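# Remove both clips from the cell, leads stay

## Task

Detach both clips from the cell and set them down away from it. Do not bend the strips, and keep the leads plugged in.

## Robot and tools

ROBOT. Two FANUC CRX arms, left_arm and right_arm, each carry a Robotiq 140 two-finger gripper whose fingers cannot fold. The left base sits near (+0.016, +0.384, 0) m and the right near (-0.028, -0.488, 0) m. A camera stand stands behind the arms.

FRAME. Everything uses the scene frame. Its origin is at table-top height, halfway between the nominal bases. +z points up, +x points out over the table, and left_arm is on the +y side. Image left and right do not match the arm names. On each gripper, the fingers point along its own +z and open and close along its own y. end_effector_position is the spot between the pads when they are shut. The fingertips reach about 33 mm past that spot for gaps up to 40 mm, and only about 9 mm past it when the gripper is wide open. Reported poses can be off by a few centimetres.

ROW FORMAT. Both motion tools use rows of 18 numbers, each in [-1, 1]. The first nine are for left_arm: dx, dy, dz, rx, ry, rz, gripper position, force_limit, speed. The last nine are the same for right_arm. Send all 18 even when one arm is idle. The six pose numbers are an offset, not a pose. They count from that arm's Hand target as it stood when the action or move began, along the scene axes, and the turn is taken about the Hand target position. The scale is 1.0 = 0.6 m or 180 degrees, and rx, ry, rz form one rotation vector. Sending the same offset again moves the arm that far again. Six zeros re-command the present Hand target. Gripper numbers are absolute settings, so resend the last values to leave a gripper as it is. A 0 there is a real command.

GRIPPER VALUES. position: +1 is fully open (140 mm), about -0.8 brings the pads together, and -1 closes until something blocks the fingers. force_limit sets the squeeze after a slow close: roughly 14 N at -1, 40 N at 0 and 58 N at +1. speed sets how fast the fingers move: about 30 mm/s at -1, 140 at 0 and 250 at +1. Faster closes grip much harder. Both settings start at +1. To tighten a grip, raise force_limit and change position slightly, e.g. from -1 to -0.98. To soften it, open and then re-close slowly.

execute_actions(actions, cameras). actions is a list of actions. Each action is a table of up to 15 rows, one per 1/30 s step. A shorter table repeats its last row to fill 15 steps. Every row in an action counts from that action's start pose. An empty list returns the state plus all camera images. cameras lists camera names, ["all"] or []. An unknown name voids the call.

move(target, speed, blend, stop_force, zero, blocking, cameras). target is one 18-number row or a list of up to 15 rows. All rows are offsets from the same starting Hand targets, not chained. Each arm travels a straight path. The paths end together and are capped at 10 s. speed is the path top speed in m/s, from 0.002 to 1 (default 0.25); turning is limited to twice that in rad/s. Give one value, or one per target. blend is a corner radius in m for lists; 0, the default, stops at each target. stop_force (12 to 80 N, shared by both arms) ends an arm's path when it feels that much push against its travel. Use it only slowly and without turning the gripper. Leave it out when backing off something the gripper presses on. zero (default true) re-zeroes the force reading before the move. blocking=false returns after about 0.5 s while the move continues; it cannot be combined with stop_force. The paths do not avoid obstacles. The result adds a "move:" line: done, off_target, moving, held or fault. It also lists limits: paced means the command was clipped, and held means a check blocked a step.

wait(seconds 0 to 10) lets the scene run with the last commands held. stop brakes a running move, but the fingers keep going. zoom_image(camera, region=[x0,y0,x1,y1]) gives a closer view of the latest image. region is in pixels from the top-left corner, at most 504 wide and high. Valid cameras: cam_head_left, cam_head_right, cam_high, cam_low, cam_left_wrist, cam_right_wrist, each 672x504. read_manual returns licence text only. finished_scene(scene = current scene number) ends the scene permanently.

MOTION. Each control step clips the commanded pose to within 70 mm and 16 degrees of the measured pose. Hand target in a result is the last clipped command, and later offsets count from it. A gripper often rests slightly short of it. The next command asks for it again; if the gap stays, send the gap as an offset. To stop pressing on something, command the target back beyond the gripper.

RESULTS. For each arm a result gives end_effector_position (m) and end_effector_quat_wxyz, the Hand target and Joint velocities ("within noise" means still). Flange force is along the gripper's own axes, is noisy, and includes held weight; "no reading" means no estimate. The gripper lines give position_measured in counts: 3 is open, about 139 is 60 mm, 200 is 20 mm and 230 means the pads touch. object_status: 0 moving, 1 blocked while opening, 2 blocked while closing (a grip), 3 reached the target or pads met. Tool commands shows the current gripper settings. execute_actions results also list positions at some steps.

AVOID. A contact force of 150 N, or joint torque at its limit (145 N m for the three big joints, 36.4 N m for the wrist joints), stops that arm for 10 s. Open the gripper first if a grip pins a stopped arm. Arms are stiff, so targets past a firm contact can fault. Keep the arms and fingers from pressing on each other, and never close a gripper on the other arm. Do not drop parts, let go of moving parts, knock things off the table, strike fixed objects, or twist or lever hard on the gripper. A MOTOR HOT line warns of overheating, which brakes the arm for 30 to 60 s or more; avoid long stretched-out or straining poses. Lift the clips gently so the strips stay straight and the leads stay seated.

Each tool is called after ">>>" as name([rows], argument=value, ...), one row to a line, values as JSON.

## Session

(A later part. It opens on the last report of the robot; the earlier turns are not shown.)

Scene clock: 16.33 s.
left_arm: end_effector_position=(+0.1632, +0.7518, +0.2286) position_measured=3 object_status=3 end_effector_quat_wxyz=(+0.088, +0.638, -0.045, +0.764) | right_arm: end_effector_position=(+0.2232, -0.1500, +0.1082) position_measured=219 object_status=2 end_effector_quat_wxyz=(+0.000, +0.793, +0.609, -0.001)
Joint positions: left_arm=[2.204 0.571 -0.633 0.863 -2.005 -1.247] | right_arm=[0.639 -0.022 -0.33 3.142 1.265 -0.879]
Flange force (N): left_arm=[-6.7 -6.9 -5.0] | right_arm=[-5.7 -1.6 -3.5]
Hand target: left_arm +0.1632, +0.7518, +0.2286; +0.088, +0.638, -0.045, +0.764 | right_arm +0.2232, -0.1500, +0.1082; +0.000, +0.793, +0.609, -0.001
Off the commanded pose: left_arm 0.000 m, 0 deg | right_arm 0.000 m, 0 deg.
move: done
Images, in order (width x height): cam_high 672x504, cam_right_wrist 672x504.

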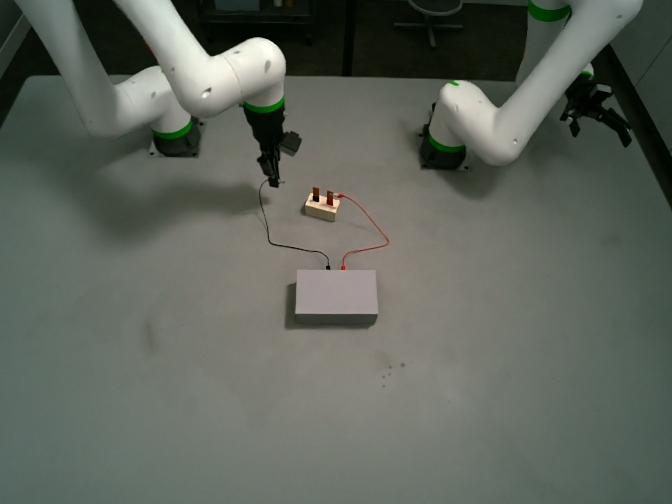

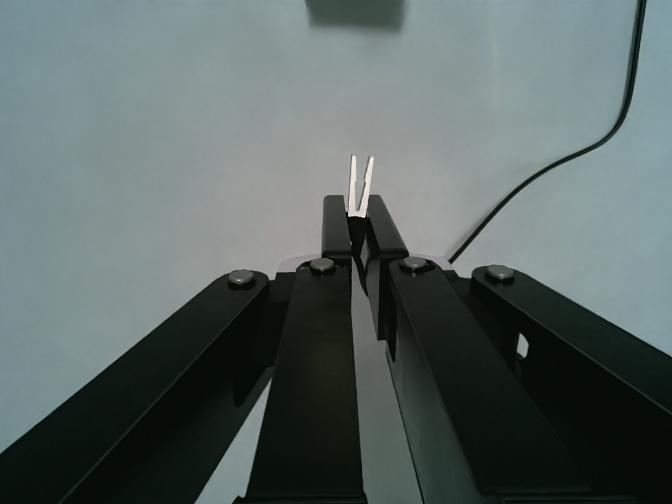

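>>> move([
  [0,0,0,0,0,0,1,1,1,0,0,-0.116,0,0,0,-1,-1,-1],
], speed=0.12)

>>> move([
  [0,0,0,0,0,0,1,1,1,0,0,0,0,0,0,-0.3,-1,-1],
])

>>> move([
  [0,0,0,0,0,0,1,1,1,0,0,0.25,0,0,0,-0.3,-1,-1],
], cameras=["all"])

Scene clock: 17.37 s.
left_arm: end_effector_position=(+0.1632, +0.7518, +0.2286) position_measured=3 object_status=3 end_effector_quat_wxyz=(+0.088, +0.638, -0.045, +0.764) | right_arm: end_effector_position=(+0.2232, -0.1500, +0.0386) position_measured=219 object_status=2 end_effector_quat_wxyz=(+0.000, +0.793, +0.609, -0.001)
Joint positions: left_arm=[2.204 0.571 -0.633 0.863 -2.005 -1.247] | right_arm=[0.639 0.048 -0.434 3.142 1.09 -0.879]
Flange force (N): left_arm=[-6.8 -7.2 -5.3] | right_arm=[-5.7 -2.2 -4.7]
Hand target: left_arm +0.1632, +0.7518, +0.2286; +0.088, +0.638, -0.045, +0.764 | right_arm +0.2232, -0.1500, +0.0386; +0.000, +0.793, +0.609, -0.001
Off the commanded pose: left_arm 0.000 m, 0 deg | right_arm 0.000 m, 0 deg.
move: done

Scene clock: 18.70 s.
left_arm: end_effector_position=(+0.1632, +0.7518, +0.2286) position_measured=3 object_status=3 end_effector_quat_wxyz=(+0.088, +0.638, -0.045, +0.764) | right_arm: end_effector_position=(+0.2232, -0.1500, +0.0386) position_measured=167 object_status=0 end_effector_quat_wxyz=(+0.000, +0.793, +0.609, -0.001)
Joint positions: left_arm=[2.204 0.571 -0.633 0.863 -2.005 -1.247] | right_arm=[0.639 0.048 -0.434 3.142 1.09 -0.879]
Flange force (N): left_arm=[-6.3 -6.8 -4.9] | right_arm=[-7.3 -1.9 -5.1]
Hand target: left_arm +0.1632, +0.7518, +0.2286; +0.088, +0.638, -0.045, +0.764 | right_arm +0.2232, -0.1500, +0.0386; +0.000, +0.793, +0.609, -0.001
Off the commanded pose: left_arm 0.000 m, 0 deg | right_arm 0.000 m, 0 deg.
move: done

Scene clock: 19.73 s.
left_arm: end_effector_position=(+0.1632, +0.7518, +0.2286) position_measured=3 object_status=3 end_effector_quat_wxyz=(+0.088, +0.638, -0.045, +0.764) | right_arm: end_effector_position=(+0.2232, -0.1500, +0.1887) position_measured=167 object_status=3 end_effector_quat_wxyz=(+0.000, +0.793, +0.609, -0.001)
Joint positions: left_arm=[2.204 0.571 -0.633 0.863 -2.005 -1.247] | right_arm=[0.639 -0.065 -0.179 3.142 1.458 -0.879]
Flange force (N): left_arm=[-6.3 -7.0 -5.1] | right_arm=[-5.0 -1.4 -2.5]
Hand target: left_arm +0.1632, +0.7518, +0.2286; +0.088, +0.638, -0.045, +0.764 | right_arm +0.2232, -0.1500, +0.1886; +0.000, +0.793, +0.609, -0.001
Off the commanded pose: left_arm 0.000 m, 0 deg | right_arm 0.000 m, 0 deg.
move: done

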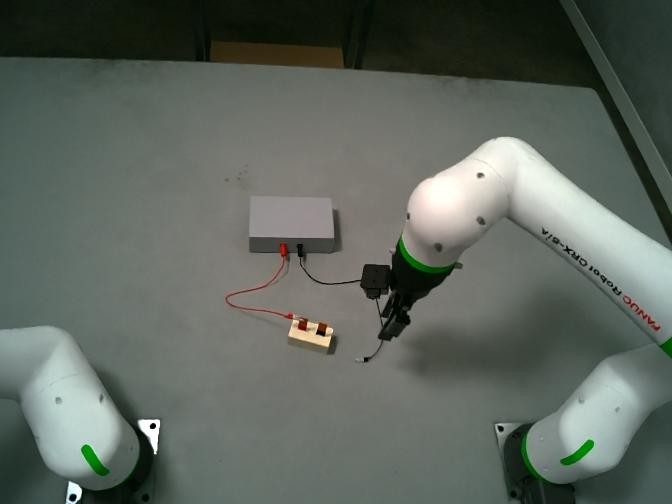

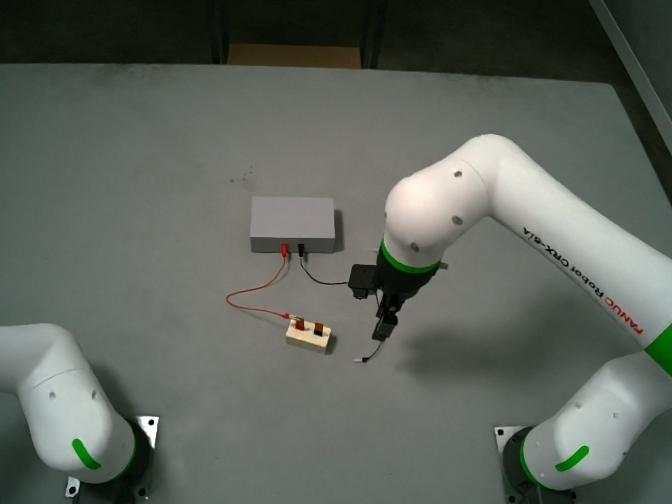

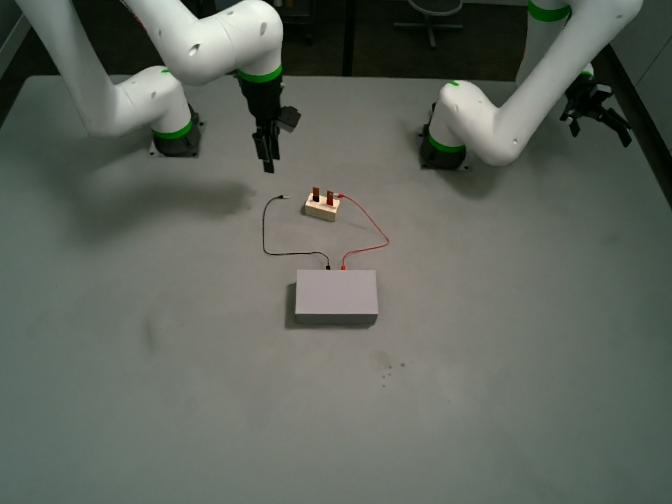

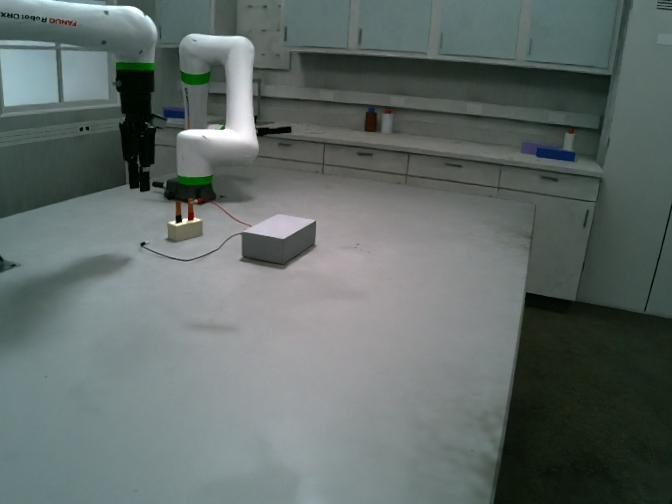

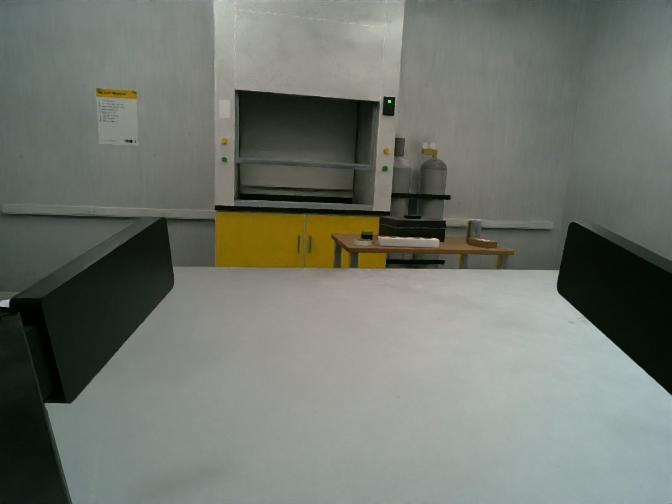

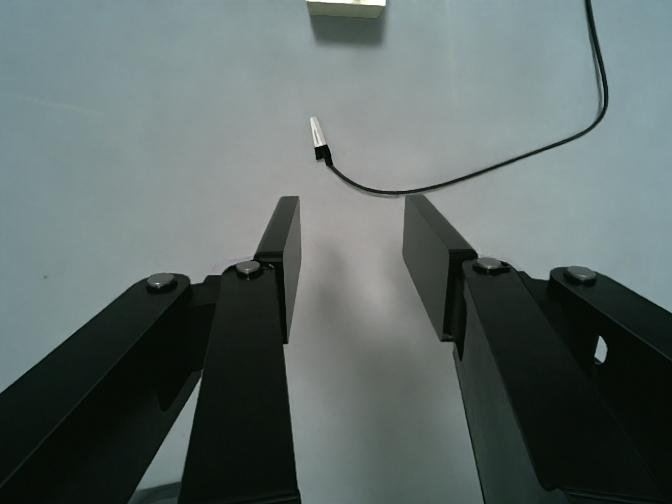

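>>> move([
  [0,0,0,0,0,0,1,1,1,0.05,0.16,0.1,0,0,0.5,-0.2,-1,0],
  [0,0,0,0,0,0,1,1,1,0.097,0.323,-0.03,0,0,0.99,-0.2,-1,0],
], blend=0.04, speed=0.4, cameras=["all"])

Scene clock: 24.70 s.
left_arm: end_effector_position=(+0.1632, +0.7518, +0.2286) position_measured=3 object_status=3 end_effector_quat_wxyz=(+0.088, +0.638, -0.045, +0.764) | right_arm: end_effector_position=(+0.2813, +0.0439, +0.1706) position_measured=154 object_status=3 end_effector_quat_wxyz=(+0.001, -0.597, +0.802, +0.000)
Joint positions: left_arm=[2.204 0.571 -0.633 0.863 -2.005 -1.247] | right_arm=[0.852 0.432 0.362 3.142 1.499 2.018]
Flange force (N): left_arm=[-6.6 -7.1 -4.7] | right_arm=[8.4 1.3 -2.6]
Hand target: left_arm +0.1632, +0.7518, +0.2286; +0.088, +0.638, -0.045, +0.764 | right_arm +0.2814, +0.0438, +0.1706; +0.001, -0.597, +0.802, +0.000
Off the commanded pose: left_arm 0.000 m, 0 deg | right_arm 0.000 m, 0 deg.
move: done

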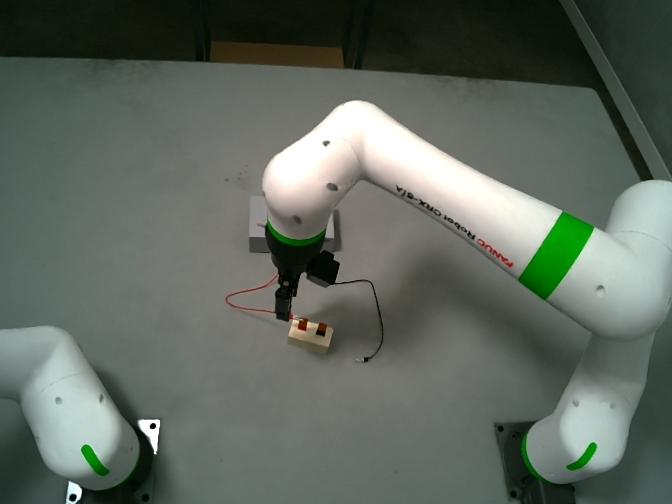

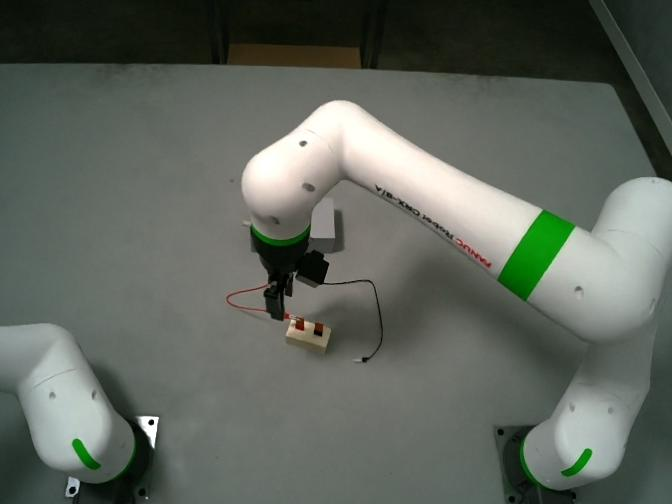

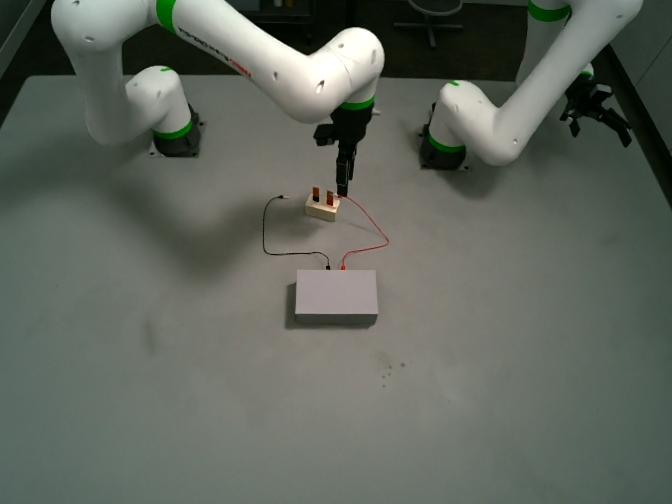

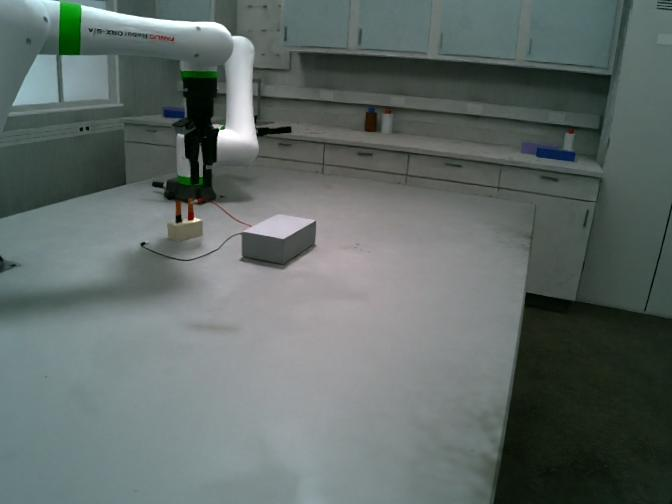

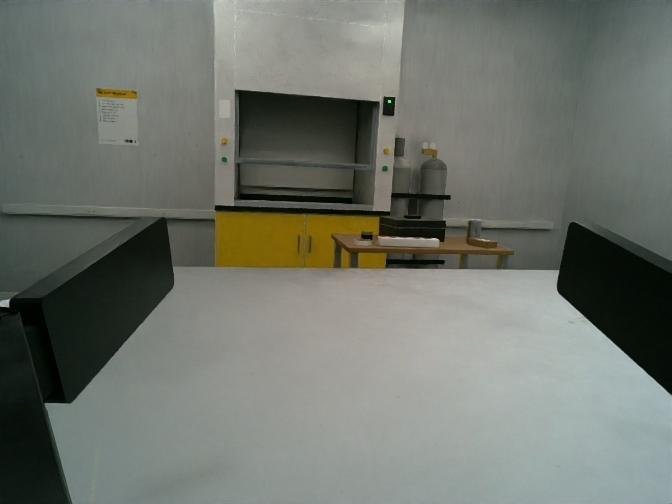

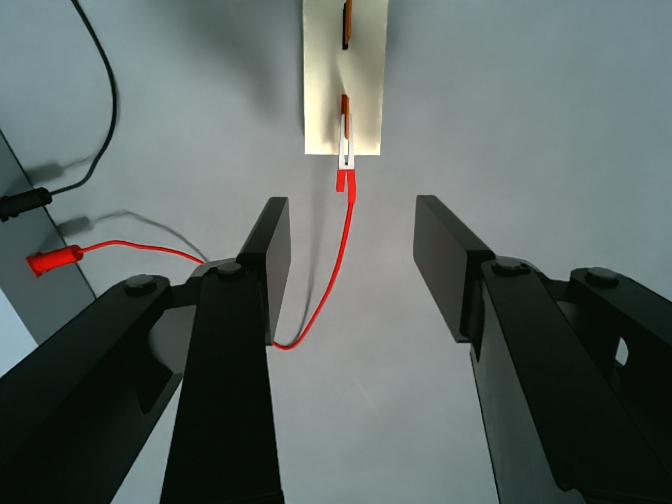

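>>> move(target=[0,0,0,0,0,0,1,1,1,0.0017,-0.0123,-0.093,0,0,0,-0.2,-1,0], speed=0.12, cameras=["cam_right_wrist","cam_high"])

>>> zoom_image(camera="cam_right_wrist", region=[240, 130, 480, 310])

>>> zoom_image(camera="cam_high", region=[290, 140, 390, 230])

Scene clock: 25.77 s.
left_arm: end_effector_position=(+0.1632, +0.7518, +0.2286) position_measured=3 object_status=3 end_effector_quat_wxyz=(+0.088, +0.638, -0.045, +0.764) | right_arm: end_effector_position=(+0.2824, +0.0364, +0.1147) position_measured=154 object_status=3 end_effector_quat_wxyz=(+0.001, -0.597, +0.802, +0.000)
Joint positions: left_arm=[2.204 0.571 -0.633 0.863 -2.005 -1.247] | right_arm=[0.842 0.436 0.236 3.142 1.37 2.028]
Flange force (N): left_arm=[-6.5 -7.0 -5.2] | right_arm=[9.6 2.3 -2.9]
Hand target: left_arm +0.1632, +0.7518, +0.2286; +0.088, +0.638, -0.045, +0.764 | right_arm +0.2824, +0.0364, +0.1148; +0.001, -0.597, +0.802, +0.000
Off the commanded pose: left_arm 0.000 m, 0 deg | right_arm 0.000 m, 0 deg.
move: done
Images, in order (width x height): cam_high 672x504, cam_right_wrist 672x504.

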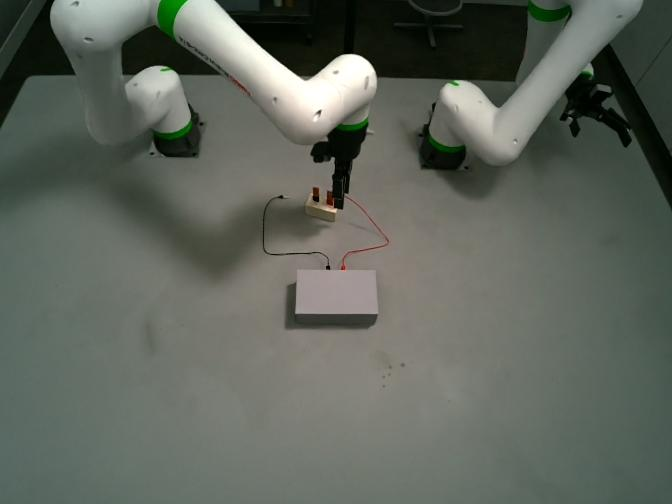

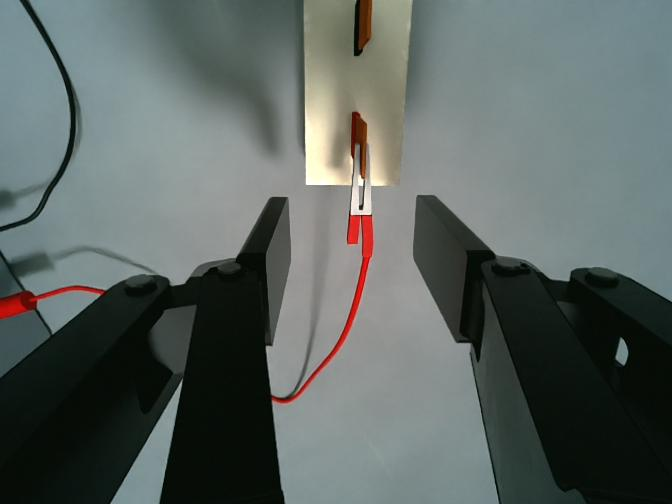

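Scaled by 2.100 from the camera's 672x504 image, which has a finer 960x720 frame.

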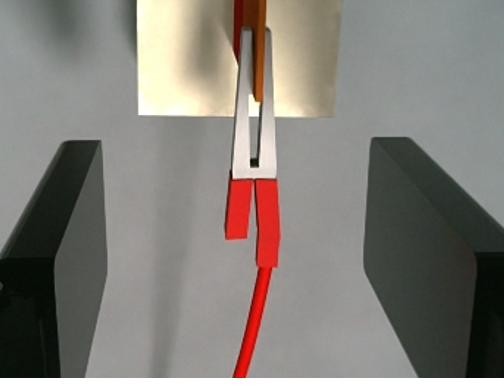

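Scaled by 5.040 from the camera's 672x504 image, which has a finer 960x720 frame.

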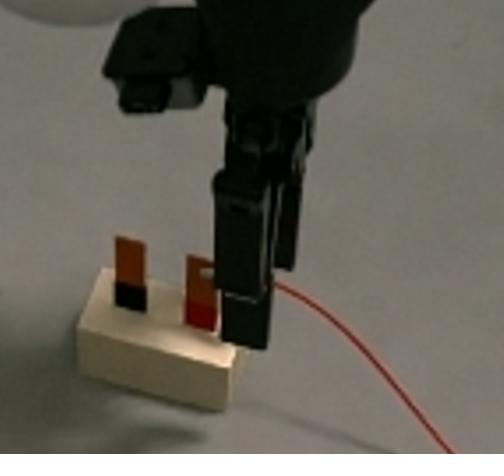

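>>> move([
  [0,0,0,0,0,0,1,1,1,-0.0048,0.0014,-0.008,0,0,0,-0.2,-1,-1],
  [0,0,0,0,0,0,1,1,1,-0.0048,0.0014,-0.008,0,0,0,-1,-1,-1],
], speed=0.1)

>>> wait(seconds=0.5, cameras=["cam_right_wrist"])

>>> zoom_image(camera="cam_right_wrist", region=[240, 130, 480, 310])

Scene clock: 28.30 s.
left_arm: end_effector_position=(+0.1632, +0.7518, +0.2286) position_measured=3 object_status=3 end_effector_quat_wxyz=(+0.088, +0.638, -0.045, +0.764) | right_arm: end_effector_position=(+0.2795, +0.0373, +0.1100) position_measured=220 object_status=0 end_effector_quat_wxyz=(+0.001, -0.597, +0.802, +0.000)
Joint positions: left_arm=[2.204 0.571 -0.633 0.863 -2.005 -1.247] | right_arm=[0.847 0.437 0.226 3.142 1.359 2.023]
Flange force (N): left_arm=[-6.0 -6.8 -4.8] | right_arm=[9.6 1.0 -3.5]
Hand target: left_arm +0.1632, +0.7518, +0.2286; +0.088, +0.638, -0.045, +0.764 | right_arm +0.2795, +0.0373, +0.1100; +0.001, -0.597, +0.802, +0.000
Off the commanded pose: left_arm 0.000 m, 0 deg | right_arm 0.000 m, 0 deg.
move: done

Scene clock: 28.80 s.
left_arm: end_effector_position=(+0.1632, +0.7518, +0.2286) position_measured=3 object_status=3 end_effector_quat_wxyz=(+0.088, +0.638, -0.045, +0.764) | right_arm: end_effector_position=(+0.2795, +0.0373, +0.1100) position_measured=220 object_status=2 end_effector_quat_wxyz=(+0.001, -0.597, +0.802, +0.000)
Joint positions: left_arm=[2.204 0.571 -0.633 0.863 -2.005 -1.247] | right_arm=[0.847 0.437 0.226 3.142 1.359 2.023]
Flange force (N): left_arm=[-6.3 -6.8 -5.4] | right_arm=[8.6 2.0 -3.1]
Hand target: left_arm +0.1632, +0.7518, +0.2286; +0.088, +0.638, -0.045, +0.764 | right_arm +0.2795, +0.0373, +0.1100; +0.001, -0.597, +0.802, +0.000
Tool commands: left_gripper/position=+1.0 left_gripper/force_limit=+1.0 left_gripper/speed=+1.0 right_gripper/position=-1.0 right_gripper/force_limit=-1.0 right_gripper/speed=-1.0
Off the commanded pose: left_arm 0.000 m, 0 deg | right_arm 0.000 m, 0 deg.
wait: 0.50 s; at rest by 0.17 s
Images, in order (width x height): cam_right_wrist 672x504.

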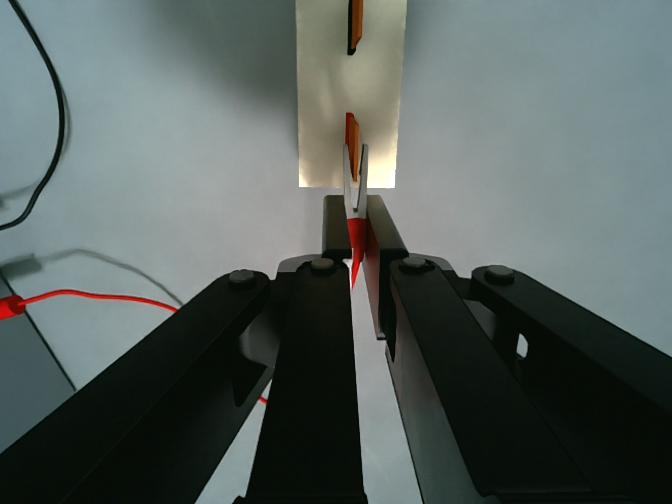

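Scaled by 2.100 from the camera's 672x504 image, which has a finer 960x720 frame.

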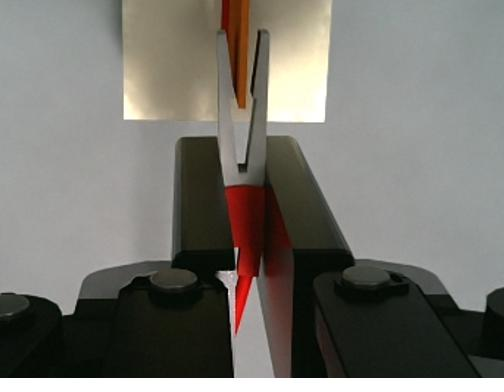

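>>> move([
  [0,0,0,0,0,0,1,1,1,0.014,0.048,0,0,0,0,-1,-1,-1],
  [0,0,0,0,0,0,1,1,1,0.036,0.125,0,0,0,0,-1,-1,-1],
  [0,0,0,0,0,0,1,1,1,0.036,0.125,-0.119,0,0,0,-1,-1,-1],
], speed=[0.06,0.15,0.12], blend=0.01)

>>> move([
  [0,0,0,0,0,0,1,1,1,0,0,0,0,0,0,-0.3,-1,-1],
])

>>> move([
  [0,0,0,0,0,0,1,1,1,0,0,0.3,0,0,0,-0.3,-1,-1],
], cameras=["cam_head_left","cam_low","cam_high","cam_right_wrist"])

Scene clock: 30.67 s.
left_arm: end_effector_position=(+0.1632, +0.7518, +0.2286) position_measured=3 object_status=3 end_effector_quat_wxyz=(+0.088, +0.638, -0.045, +0.764) | right_arm: end_effector_position=(+0.3011, +0.1123, +0.0385) position_measured=220 object_status=2 end_effector_quat_wxyz=(+0.001, -0.597, +0.802, +0.000)
Joint positions: left_arm=[2.204 0.571 -0.633 0.863 -2.005 -1.247] | right_arm=[0.899 0.674 0.414 3.142 1.31 1.971]
Flange force (N): left_arm=[-6.5 -6.8 -5.2] | right_arm=[10.7 2.0 -4.1]
Hand target: left_arm +0.1632, +0.7518, +0.2286; +0.088, +0.638, -0.045, +0.764 | right_arm +0.3011, +0.1123, +0.0386; +0.001, -0.597, +0.802, +0.000
Off the commanded pose: left_arm 0.000 m, 0 deg | right_arm 0.000 m, 0 deg.
move: done

Scene clock: 32.03 s.
left_arm: end_effector_position=(+0.1632, +0.7518, +0.2286) position_measured=3 object_status=3 end_effector_quat_wxyz=(+0.088, +0.638, -0.045, +0.764) | right_arm: end_effector_position=(+0.3011, +0.1123, +0.0386) position_measured=167 object_status=0 end_effector_quat_wxyz=(+0.001, -0.597, +0.802, +0.000)
Joint positions: left_arm=[2.204 0.571 -0.633 0.863 -2.005 -1.247] | right_arm=[0.899 0.674 0.414 3.142 1.31 1.971]
Flange force (N): left_arm=[-6.5 -6.7 -4.9] | right_arm=[8.9 1.5 -4.4]
Hand target: left_arm +0.1632, +0.7518, +0.2286; +0.088, +0.638, -0.045, +0.764 | right_arm +0.3011, +0.1123, +0.0386; +0.001, -0.597, +0.802, +0.000
Off the commanded pose: left_arm 0.000 m, 0 deg | right_arm 0.000 m, 0 deg.
move: done

Scene clock: 33.23 s.
left_arm: end_effector_position=(+0.1632, +0.7518, +0.2286) position_measured=3 object_status=3 end_effector_quat_wxyz=(+0.088, +0.638, -0.045, +0.764) | right_arm: end_effector_position=(+0.3011, +0.1123, +0.2186) position_measured=167 object_status=3 end_effector_quat_wxyz=(+0.001, -0.597, +0.802, +0.000)
Joint positions: left_arm=[2.204 0.571 -0.633 0.863 -2.005 -1.247] | right_arm=[0.899 0.643 0.788 3.142 1.714 1.971]
Flange force (N): left_arm=[-6.1 -6.9 -4.6] | right_arm=[12.1 2.6 0.1]
Hand target: left_arm +0.1632, +0.7518, +0.2286; +0.088, +0.638, -0.045, +0.764 | right_arm +0.3011, +0.1123, +0.2186; +0.001, -0.597, +0.802, +0.000
Off the commanded pose: left_arm 0.000 m, 0 deg | right_arm 0.000 m, 0 deg.
move: done
Images, in order (width x height): cam_head_left 672x504, cam_high 672x504, cam_low 672x504, cam_right_wrist 672x504.

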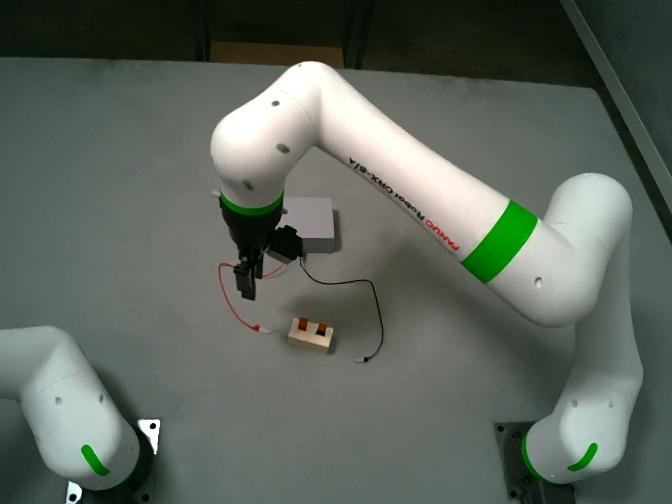

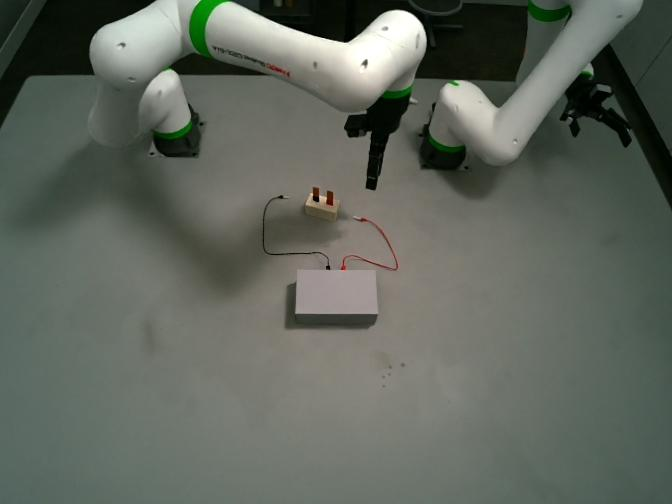

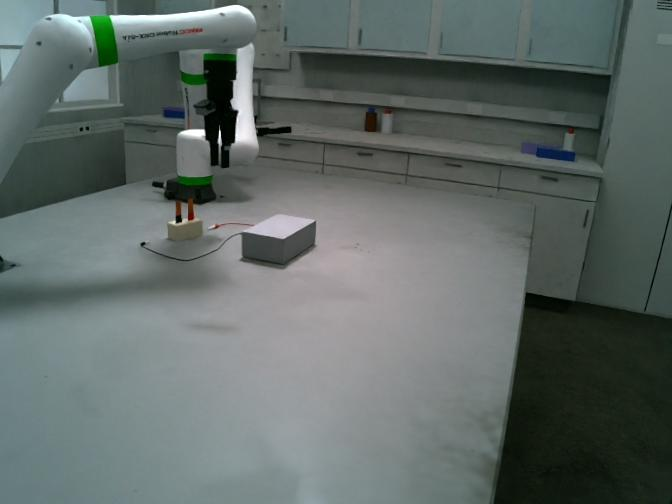

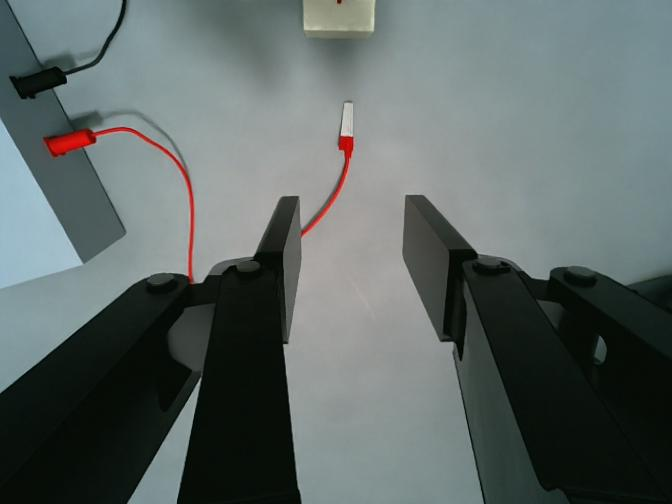

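>>> finished_scene(scene=1)

The scene is finished: the task was done.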